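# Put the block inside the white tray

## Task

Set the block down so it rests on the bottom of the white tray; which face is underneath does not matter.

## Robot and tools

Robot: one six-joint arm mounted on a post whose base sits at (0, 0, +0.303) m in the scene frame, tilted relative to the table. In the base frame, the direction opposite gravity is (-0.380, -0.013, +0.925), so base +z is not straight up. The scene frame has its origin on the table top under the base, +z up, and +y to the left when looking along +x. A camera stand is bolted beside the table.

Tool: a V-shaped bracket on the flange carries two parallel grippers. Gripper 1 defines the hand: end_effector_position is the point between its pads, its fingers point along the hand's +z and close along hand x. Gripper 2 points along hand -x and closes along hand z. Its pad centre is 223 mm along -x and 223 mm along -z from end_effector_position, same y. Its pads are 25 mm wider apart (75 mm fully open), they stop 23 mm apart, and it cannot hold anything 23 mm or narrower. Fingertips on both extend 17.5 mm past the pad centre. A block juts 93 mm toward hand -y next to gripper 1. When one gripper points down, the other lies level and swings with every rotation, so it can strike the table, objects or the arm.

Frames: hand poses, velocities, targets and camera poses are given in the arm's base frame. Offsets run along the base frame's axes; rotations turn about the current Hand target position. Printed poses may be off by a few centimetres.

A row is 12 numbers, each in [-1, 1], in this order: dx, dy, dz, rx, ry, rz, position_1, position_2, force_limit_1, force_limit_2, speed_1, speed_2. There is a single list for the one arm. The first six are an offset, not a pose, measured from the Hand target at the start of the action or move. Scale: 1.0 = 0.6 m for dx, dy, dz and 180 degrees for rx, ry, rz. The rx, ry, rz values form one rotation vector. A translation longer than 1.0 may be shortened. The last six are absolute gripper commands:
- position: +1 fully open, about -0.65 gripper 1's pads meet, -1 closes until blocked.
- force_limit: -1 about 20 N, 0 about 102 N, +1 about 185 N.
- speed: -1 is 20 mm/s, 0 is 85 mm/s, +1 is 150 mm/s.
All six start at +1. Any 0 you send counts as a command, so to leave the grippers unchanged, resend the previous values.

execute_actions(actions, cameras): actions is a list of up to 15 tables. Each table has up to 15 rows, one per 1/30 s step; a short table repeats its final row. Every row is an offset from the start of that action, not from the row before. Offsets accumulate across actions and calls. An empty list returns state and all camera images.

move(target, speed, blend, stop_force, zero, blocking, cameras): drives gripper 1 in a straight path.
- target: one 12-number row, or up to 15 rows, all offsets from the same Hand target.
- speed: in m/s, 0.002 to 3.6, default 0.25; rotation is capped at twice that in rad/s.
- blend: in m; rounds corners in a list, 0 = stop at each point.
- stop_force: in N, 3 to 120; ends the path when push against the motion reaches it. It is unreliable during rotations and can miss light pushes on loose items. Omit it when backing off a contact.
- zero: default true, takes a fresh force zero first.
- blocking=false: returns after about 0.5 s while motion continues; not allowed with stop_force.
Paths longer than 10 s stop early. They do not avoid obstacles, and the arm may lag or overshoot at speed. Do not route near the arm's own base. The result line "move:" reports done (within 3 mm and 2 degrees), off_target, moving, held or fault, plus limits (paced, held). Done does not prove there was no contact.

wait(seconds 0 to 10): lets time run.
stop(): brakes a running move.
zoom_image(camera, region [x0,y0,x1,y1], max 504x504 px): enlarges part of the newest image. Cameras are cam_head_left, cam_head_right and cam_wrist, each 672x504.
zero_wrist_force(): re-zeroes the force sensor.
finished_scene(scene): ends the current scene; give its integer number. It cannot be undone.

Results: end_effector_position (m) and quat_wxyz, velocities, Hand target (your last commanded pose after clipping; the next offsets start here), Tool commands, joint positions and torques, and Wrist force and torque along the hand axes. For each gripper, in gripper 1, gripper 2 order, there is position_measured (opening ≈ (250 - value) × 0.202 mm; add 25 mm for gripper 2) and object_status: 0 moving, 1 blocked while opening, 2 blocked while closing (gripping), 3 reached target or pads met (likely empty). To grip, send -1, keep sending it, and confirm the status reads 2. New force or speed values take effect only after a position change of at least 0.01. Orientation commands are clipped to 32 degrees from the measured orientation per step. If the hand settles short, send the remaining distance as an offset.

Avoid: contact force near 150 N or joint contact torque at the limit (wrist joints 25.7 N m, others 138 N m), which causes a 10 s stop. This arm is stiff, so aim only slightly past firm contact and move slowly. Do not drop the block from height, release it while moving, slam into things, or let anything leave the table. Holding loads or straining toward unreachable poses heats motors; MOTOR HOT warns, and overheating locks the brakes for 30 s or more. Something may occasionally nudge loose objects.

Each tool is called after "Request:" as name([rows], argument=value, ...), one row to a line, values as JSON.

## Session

Request:
execute_actions(actions=[], cameras=["cam_head_left", "cam_head_right"])

Scene clock: 0.00 s.
end_effector_position=(+0.4039, -0.3142, +0.2351) position_measured=(+3, +3) object_status=(+3, +3) end_effector_quat_wxyz=(+0.103, +0.912, +0.369, +0.149)
Joint positions: [-0.943 -1.723 2 -2.215 -2.114 -0.121]
Joint velocities: within noise
Joint torques (N m): no reading
Wrist force (N): no reading
Wrist torque (N m): no reading
Wrist force, peak (N): no reading
Hand target: +0.4039, -0.3142, +0.2351; +0.103, +0.912, +0.369, +0.149
Tool commands: gripper/position_1=+1.0 gripper/position_2=+1.0 gripper/force_limit_1=+1.0 gripper/force_limit_2=+1.0 gripper/speed_1=+1.0 gripper/speed_2=+1.0
Images, in order (width x height): cam_head_left 672x504, cam_head_right 672x504.

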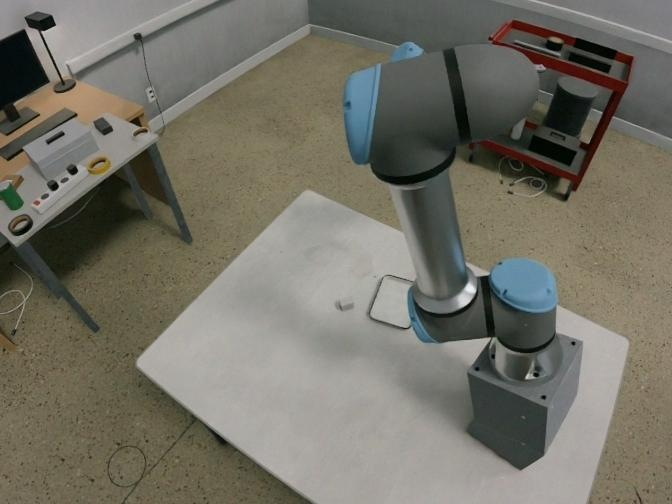

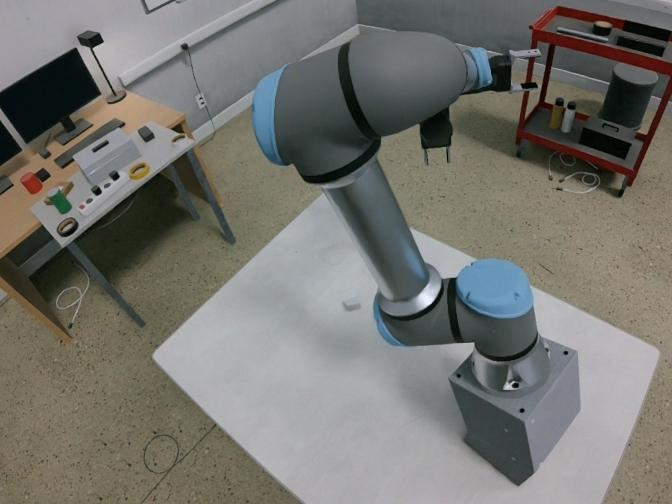

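Request:
zoom_image(camera="cam_head_left", region=[320, 260, 420, 340])

Scaled by 5.040.

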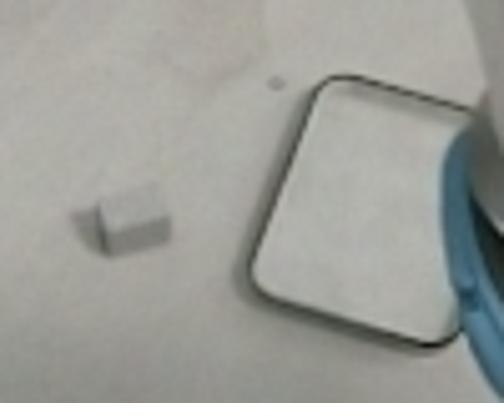

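Request:
move(target=[0.1257, 0.5665, -0.2477, 0.0008, -0.0087, 0.0775, 1, 1, -0.6, -0.6, 1, 1], speed=0.5, cameras=["cam_wrist"])

Scene clock: 5.00 s.
end_effector_position=(+0.4793, +0.0256, +0.0866) position_measured=(+3, +3) object_status=(+3, +3) end_effector_quat_wxyz=(+0.088, +0.858, +0.475, +0.173)
Joint positions: [-0.154 -1.653 2.27 -2.208 -2.206 0.529]
Joint torques (N m): [15.48 -26.5 -9.36 -5 -0.57 1.62]
Wrist force (N): [-0.1 0.2 0.0]
Wrist torque (N m): [0.08 0.13 0.07]
Wrist force, peak (N): [-4.8 5.1 -2.7]
Hand target: +0.4793, +0.0257, +0.0865; +0.088, +0.858, +0.475, +0.173
Off the commanded pose: 0.000 m, 0 deg.
move: done
Images, in order (width x height): cam_wrist 672x504.

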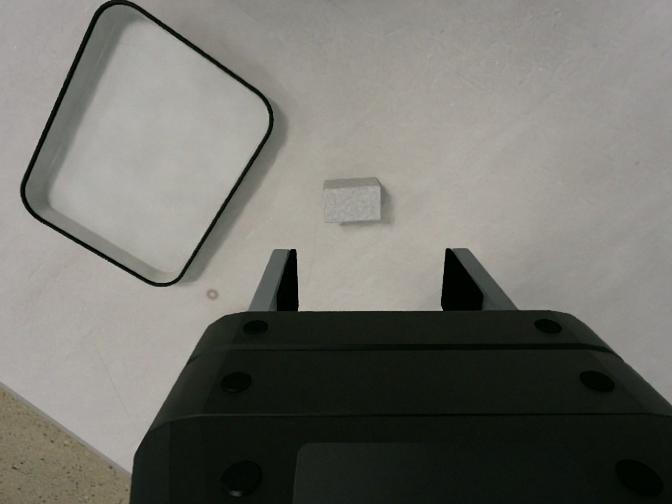

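Request:
zoom_image(camera="cam_wrist", region=[300, 160, 420, 240])

Scaled by 4.200.

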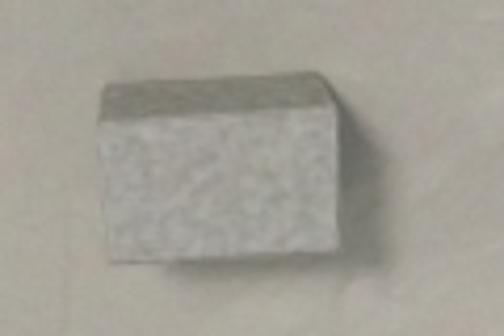

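Request:
move(target=[0.0802, -0.0066, -0.1479, -0.1982, -0.0070, 0.4813, 1, 1, -0.6, -0.6, 1, 1], speed=0.7, cameras=["cam_wrist"])

Scene clock: 11.13 s.
end_effector_position=(+0.5275, +0.0216, -0.0022) position_measured=(+3, +3) object_status=(+3, +3) end_effector_quat_wxyz=(+0.187, +0.241, +0.951, +0.055)
Joint positions: [-0.241 -1.046 2.375 -4.033 -1.688 -1.301]
Joint torques (N m): [14.49 -50.06 7.3 -5.51 -0.19 -0.96]
Wrist force (N): [-0.2 0.1 0.1]
Wrist torque (N m): [0.14 0.16 -0.01]
Wrist force, peak (N): [-0.4 1.1 1.1]
Hand target: +0.5274, +0.0218, -0.0022; +0.187, +0.240, +0.951, +0.055
Off the commanded pose: 0.000 m, 0 deg.
move: done
Images, in order (width x height): cam_wrist 672x504.

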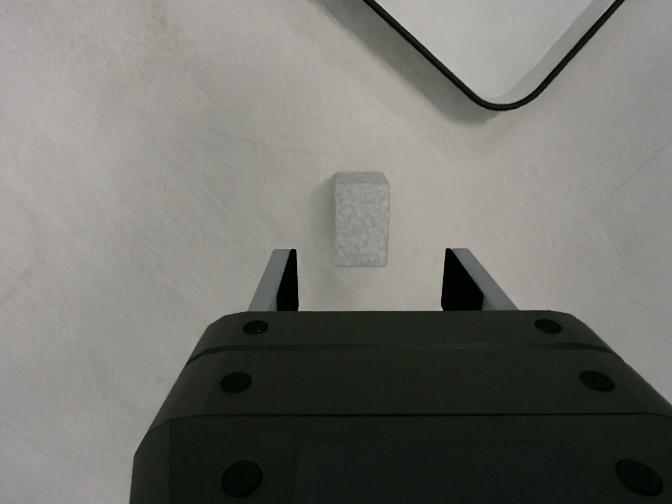

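Request:
move([
  [0.0499, 0.0159, -0.1125, 0, 0, 0, 1, 1, -0.6, -0.6, 1, 1],
  [0.0499, 0.0159, -0.1125, 0, 0, 0, -1, 1, -0.6, -0.6, 0.2, 1],
  [0.0125, 0.0146, -0.0216, 0, 0, 0, -1, 1, -0.6, -0.6, 0.2, 1],
  [-0.1431, -0.1618, -0.0882, 0, 0, 0, -1, 1, -0.6, -0.6, 0.2, 1],
], speed=[0.2, 0.2, 0.3, 0.4], blend=[0, 0, 0.02, 0], cameras=["cam_wrist", "cam_head_left"])

Scene clock: 15.93 s.
end_effector_position=(+0.4416, -0.0753, -0.0552) position_measured=(+131, +3) object_status=(+2, +3) end_effector_quat_wxyz=(+0.186, +0.240, +0.951, +0.055)
Joint positions: [-0.655 -0.858 2.594 -4.427 -1.313 -1.478]
Joint torques (N m): [-15.02 -36.98 2.8 -7.05 1.62 -1.53]
Wrist force (N): [0.1 0.1 0.1]
Wrist torque (N m): [0.13 0.08 0.00]
Wrist force, peak (N): [-1.7 6.4 -4.7]
Hand target: +0.4415, -0.0753, -0.0552; +0.187, +0.240, +0.951, +0.055
Off the commanded pose: 0.000 m, 0 deg.
move: done
Images, in order (width x height): cam_head_left 672x504, cam_wrist 672x504.

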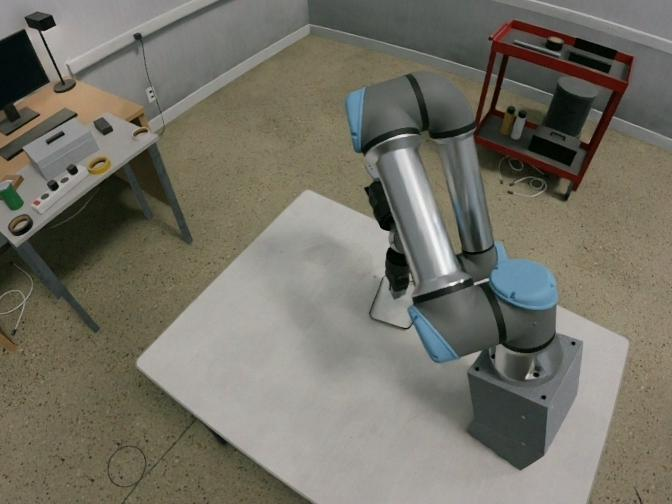

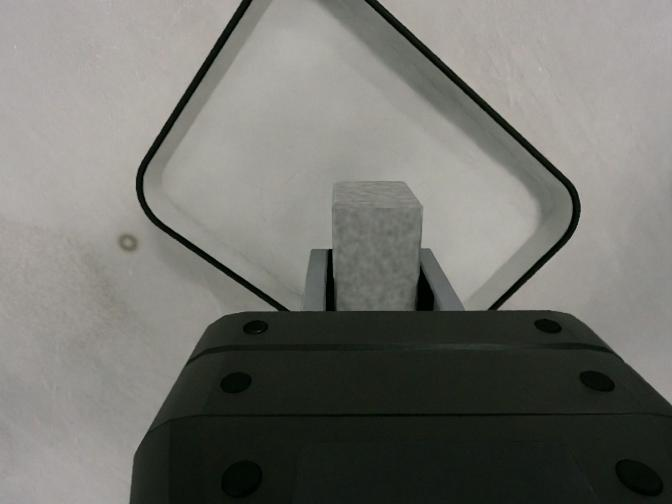

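Request:
move([
  [0.0302, -0.0075, -0.0856, 0, 0, 0, -1, 1, -0.6, -0.6, 0.2, 1],
  [0.0302, -0.0075, -0.0856, 0, 0, 0, 0.7, 1, -0.6, -0.6, 0.2, 1],
  [-0.0106, -0.0089, 0.0135, 0, 0, 0, 0.7, 1, -0.6, -0.6, 0.2, 1],
], speed=[0.12, 0.2, 0.25], cameras=["cam_wrist"])

Scene clock: 19.63 s.
end_effector_position=(+0.4352, -0.0807, -0.0471) position_measured=(+48, +3) object_status=(+3, +3) end_effector_quat_wxyz=(+0.186, +0.240, +0.951, +0.055)
Joint positions: [-0.687 -0.89 2.615 -4.411 -1.284 -1.493]
Joint torques (N m): [8.3 -42.77 -0.58 -7.89 -2.42 1.87]
Wrist force (N): [0.0 0.3 0.3]
Wrist torque (N m): [0.12 0.11 0.07]
Wrist force, peak (N): [-0.1 0.9 -3.4]
Hand target: +0.4352, -0.0807, -0.0471; +0.187, +0.240, +0.951, +0.055
Off the commanded pose: 0.000 m, 0 deg.
move: done
Images, in order (width x height): cam_wrist 672x504.

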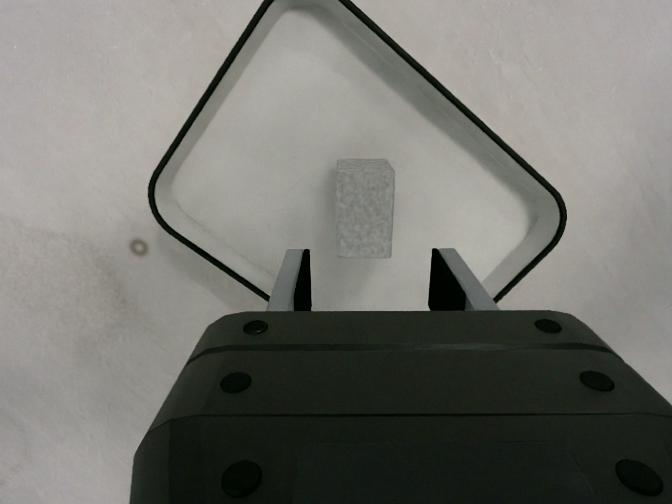

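Request:
finished_scene(scene=2)

The scene is finished: the task was done.


## Next scene

The same job, from a new start.

Request:
execute_actions(actions=[], cameras=["cam_head_left", "cam_head_right"])

Scene clock: 0.00 s.
end_effector_position=(+0.3160, +0.1222, +0.1926) position_measured=(+3, +3) object_status=(+3, +3) end_effector_quat_wxyz=(-0.078, +0.709, -0.510, -0.480)
Joint positions: [-0.449 -1.226 1.672 -0.235 -0.92 1.836]
Joint velocities: within noise
Joint torques (N m): no reading
Wrist force (N): no reading
Wrist torque (N m): no reading
Wrist force, peak (N): no reading
Hand target: +0.3160, +0.1222, +0.1926; -0.078, +0.709, -0.510, -0.480
Tool commands: gripper/position_1=+1.0 gripper/position_2=+1.0 gripper/force_limit_1=+1.0 gripper/force_limit_2=+1.0 gripper/speed_1=+1.0 gripper/speed_2=+1.0
Images, in order (width x height): cam_head_left 672x504, cam_head_right 672x504.

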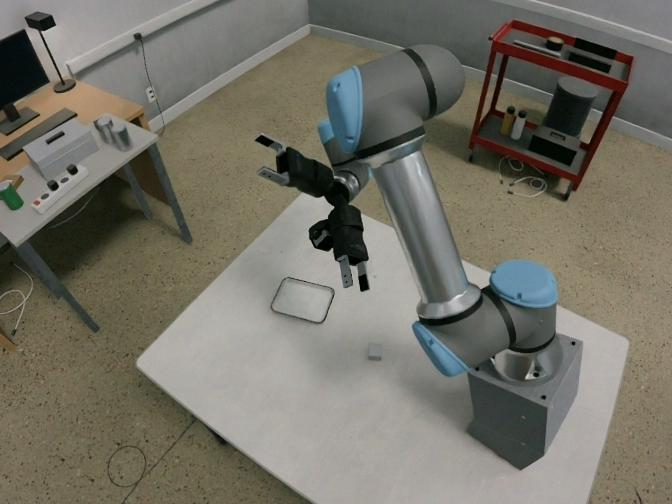

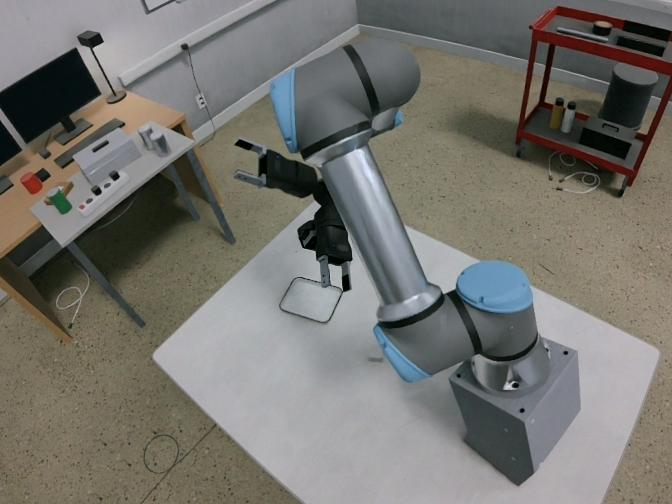

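Request:
zoom_image(camera="cam_head_left", region=[265, 265, 405, 375])

Scaled by 3.600.

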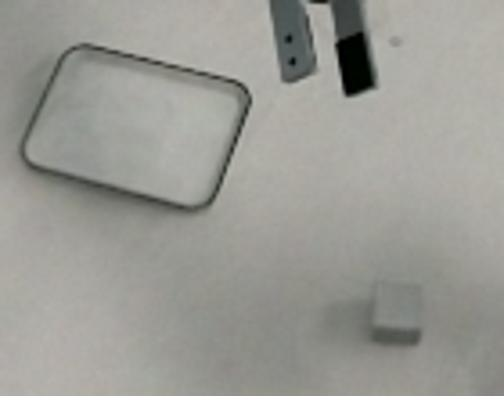

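Request:
move(target=[0.0622, -0.0619, -0.3703, -0.2009, -0.3921, 0.0825, 1, 1, -0.6, -0.6, 1, 1], speed=0.6, cameras=["cam_wrist", "cam_head_left"])

Scene clock: 6.20 s.
end_effector_position=(+0.3533, +0.0851, -0.0296) position_measured=(+3, +3) object_status=(+3, +3) end_effector_quat_wxyz=(-0.085, +0.896, -0.399, +0.174)
Joint positions: [-0.358 -1.82 2.648 -2.001 -1.112 1.837]
Joint torques (N m): [-7.8 -24.68 -2.03 -2.69 3.09 -2.13]
Wrist force (N): [-2.0 0.4 1.4]
Wrist torque (N m): [1.49 1.26 0.60]
Wrist force, peak (N): [-4.5 2.8 3.9]
Hand target: +0.3533, +0.0851, -0.0296; -0.086, +0.896, -0.399, +0.174
Off the commanded pose: 0.000 m, 0 deg.
move: done
Images, in order (width x height): cam_head_left 672x504, cam_wrist 672x504.

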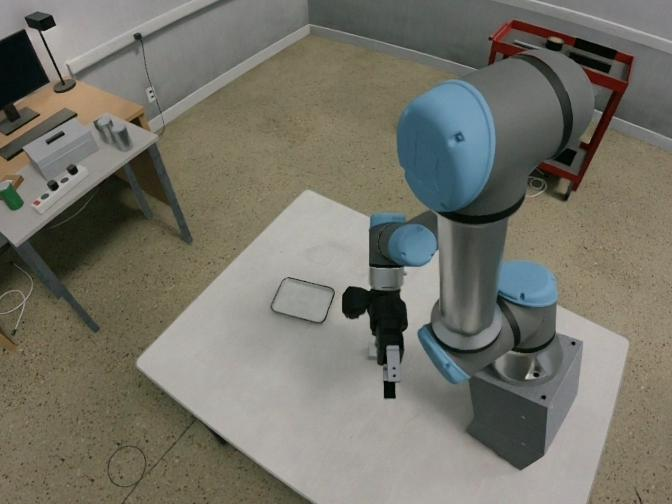

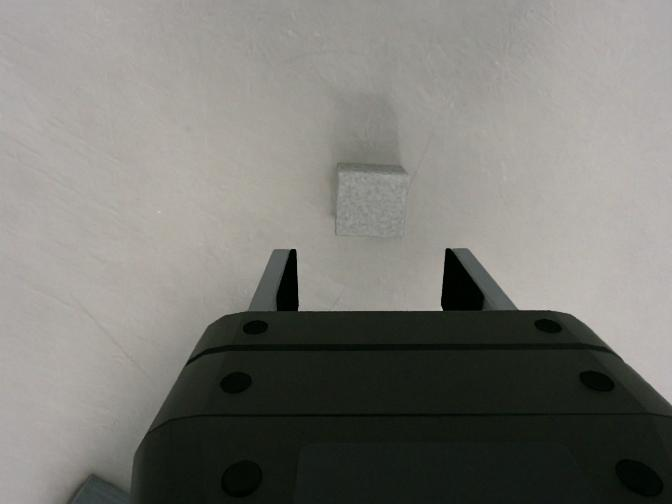

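Request:
zoom_image(camera="cam_wrist", region=[310, 140, 430, 250])

Scaled by 4.200.

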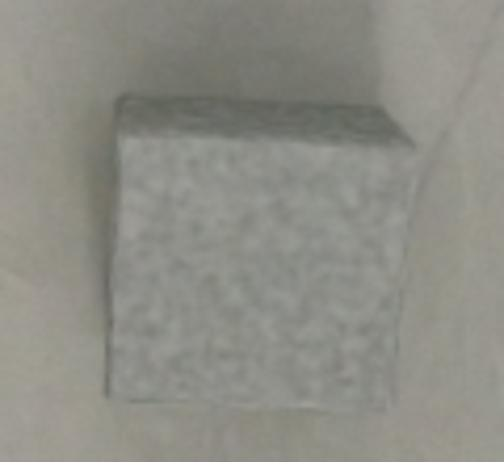

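Request:
move(target=[0.0384, -0.0200, -0.1017, 0.0068, 0.0002, -0.0164, 1, 1, -0.6, -0.6, 1, 1], speed=0.25, cameras=["cam_wrist"])

Scene clock: 9.07 s.
end_effector_position=(+0.3763, +0.0731, -0.0906) position_measured=(+3, +3) object_status=(+3, +3) end_effector_quat_wxyz=(-0.090, +0.885, -0.424, +0.172)
Joint positions: [-0.38 -1.493 2.675 -2.357 -1.082 1.859]
Joint torques (N m): [-0.87 -12.98 -9.65 -2.26 -1.16 -2.34]
Wrist force (N): [-2.1 0.3 1.6]
Wrist torque (N m): [1.46 1.28 0.60]
Wrist force, peak (N): [-2.0 1.5 5.1]
Hand target: +0.3763, +0.0731, -0.0906; -0.090, +0.885, -0.424, +0.172
Off the commanded pose: 0.000 m, 0 deg.
move: done
Images, in order (width x height): cam_wrist 672x504.

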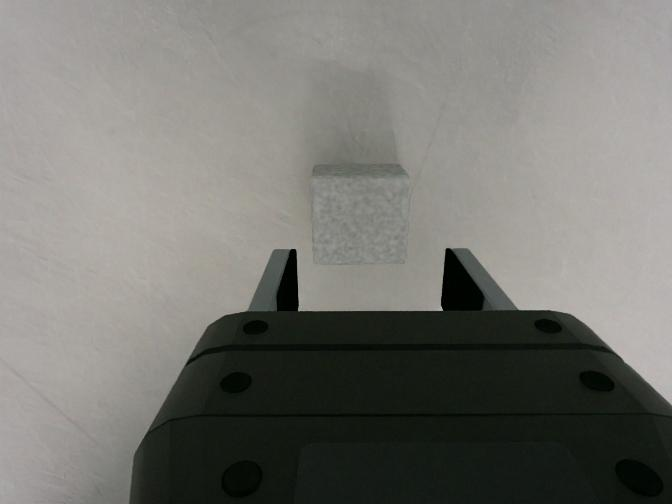

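Request:
move([
  [0.0293, 0.0034, -0.0762, 0, 0, 0, 1, 1, -0.6, -0.6, 1, 1],
  [0.0293, 0.0034, -0.0762, 0, 0, 0, -1, 1, -0.6, -0.6, 0.2, 1],
  [-0.0113, 0.0020, 0.0224, 0, 0, 0, -1, 1, -0.6, -0.6, 0.2, 1],
  [0.3987, 0.0397, 0.1918, 0, 0, 0, -1, 1, -0.6, -0.6, 0.2, 1],
], speed=[0.15, 0.2, 0.3, 0.45], blend=[0, 0, 0.025, 0], cameras=["cam_wrist", "cam_head_left"])

Scene clock: 12.97 s.
end_effector_position=(+0.6155, +0.0970, +0.0244) position_measured=(+61, +3) object_status=(+2, +3) end_effector_quat_wxyz=(-0.090, +0.885, -0.424, +0.172)
Joint positions: [-0.162 -1.276 1.941 -1.959 -1.01 2.096]
Joint torques (N m): [-7.62 -43.24 -25.87 -1.93 -0.4 -1.46]
Wrist force (N): [-2.2 0.3 1.6]
Wrist torque (N m): [1.45 1.32 0.64]
Wrist force, peak (N): [-6.2 6.6 -2.3]
Hand target: +0.6156, +0.0969, +0.0245; -0.090, +0.885, -0.424, +0.172
Off the commanded pose: 0.000 m, 0 deg.
move: done
Images, in order (width x height): cam_head_left 672x504, cam_wrist 672x504.

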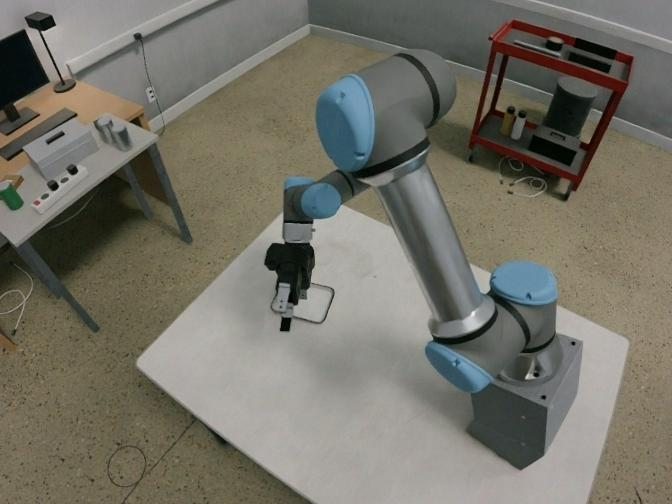

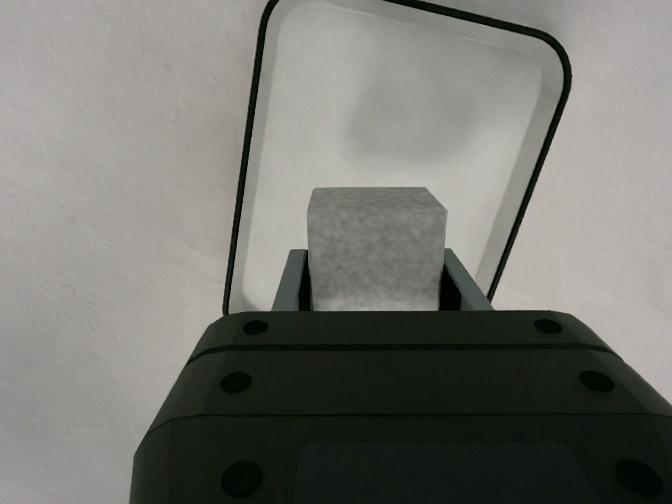

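Request:
move([
  [0.0429, -0.0066, -0.0877, 0, 0, 0, -1, 1, -0.6, -0.6, 0.2, 1],
  [0.0429, -0.0066, -0.0877, 0, 0, 0, 0.95, 1, -0.6, -0.6, 0.2, 1],
  [-0.0005, -0.0081, 0.0177, 0, 0, 0, 0.95, 1, -0.6, -0.6, 0.2, 1],
], speed=[0.12, 0.2, 0.25], cameras=["cam_wrist"])

Scene clock: 16.93 s.
end_effector_position=(+0.6153, +0.0920, +0.0350) position_measured=(+10, +3) object_status=(+3, +3) end_effector_quat_wxyz=(-0.090, +0.885, -0.424, +0.172)
Joint positions: [-0.172 -1.294 1.93 -1.925 -1.012 2.086]
Joint torques (N m): [6.22 -50.5 -25.59 -2.07 1 1.2]
Wrist force (N): [-2.1 0.4 1.5]
Wrist torque (N m): [1.44 1.29 0.66]
Wrist force, peak (N): [-2.0 0.8 5.1]
Hand target: +0.6153, +0.0920, +0.0351; -0.090, +0.885, -0.424, +0.172
Off the commanded pose: 0.000 m, 0 deg.
move: done
Images, in order (width x height): cam_wrist 672x504.

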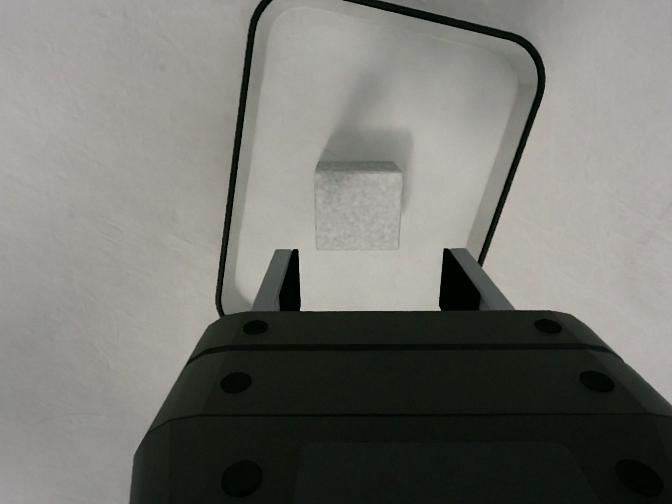

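Request:
finished_scene(scene=3)

The scene is finished: the task was done.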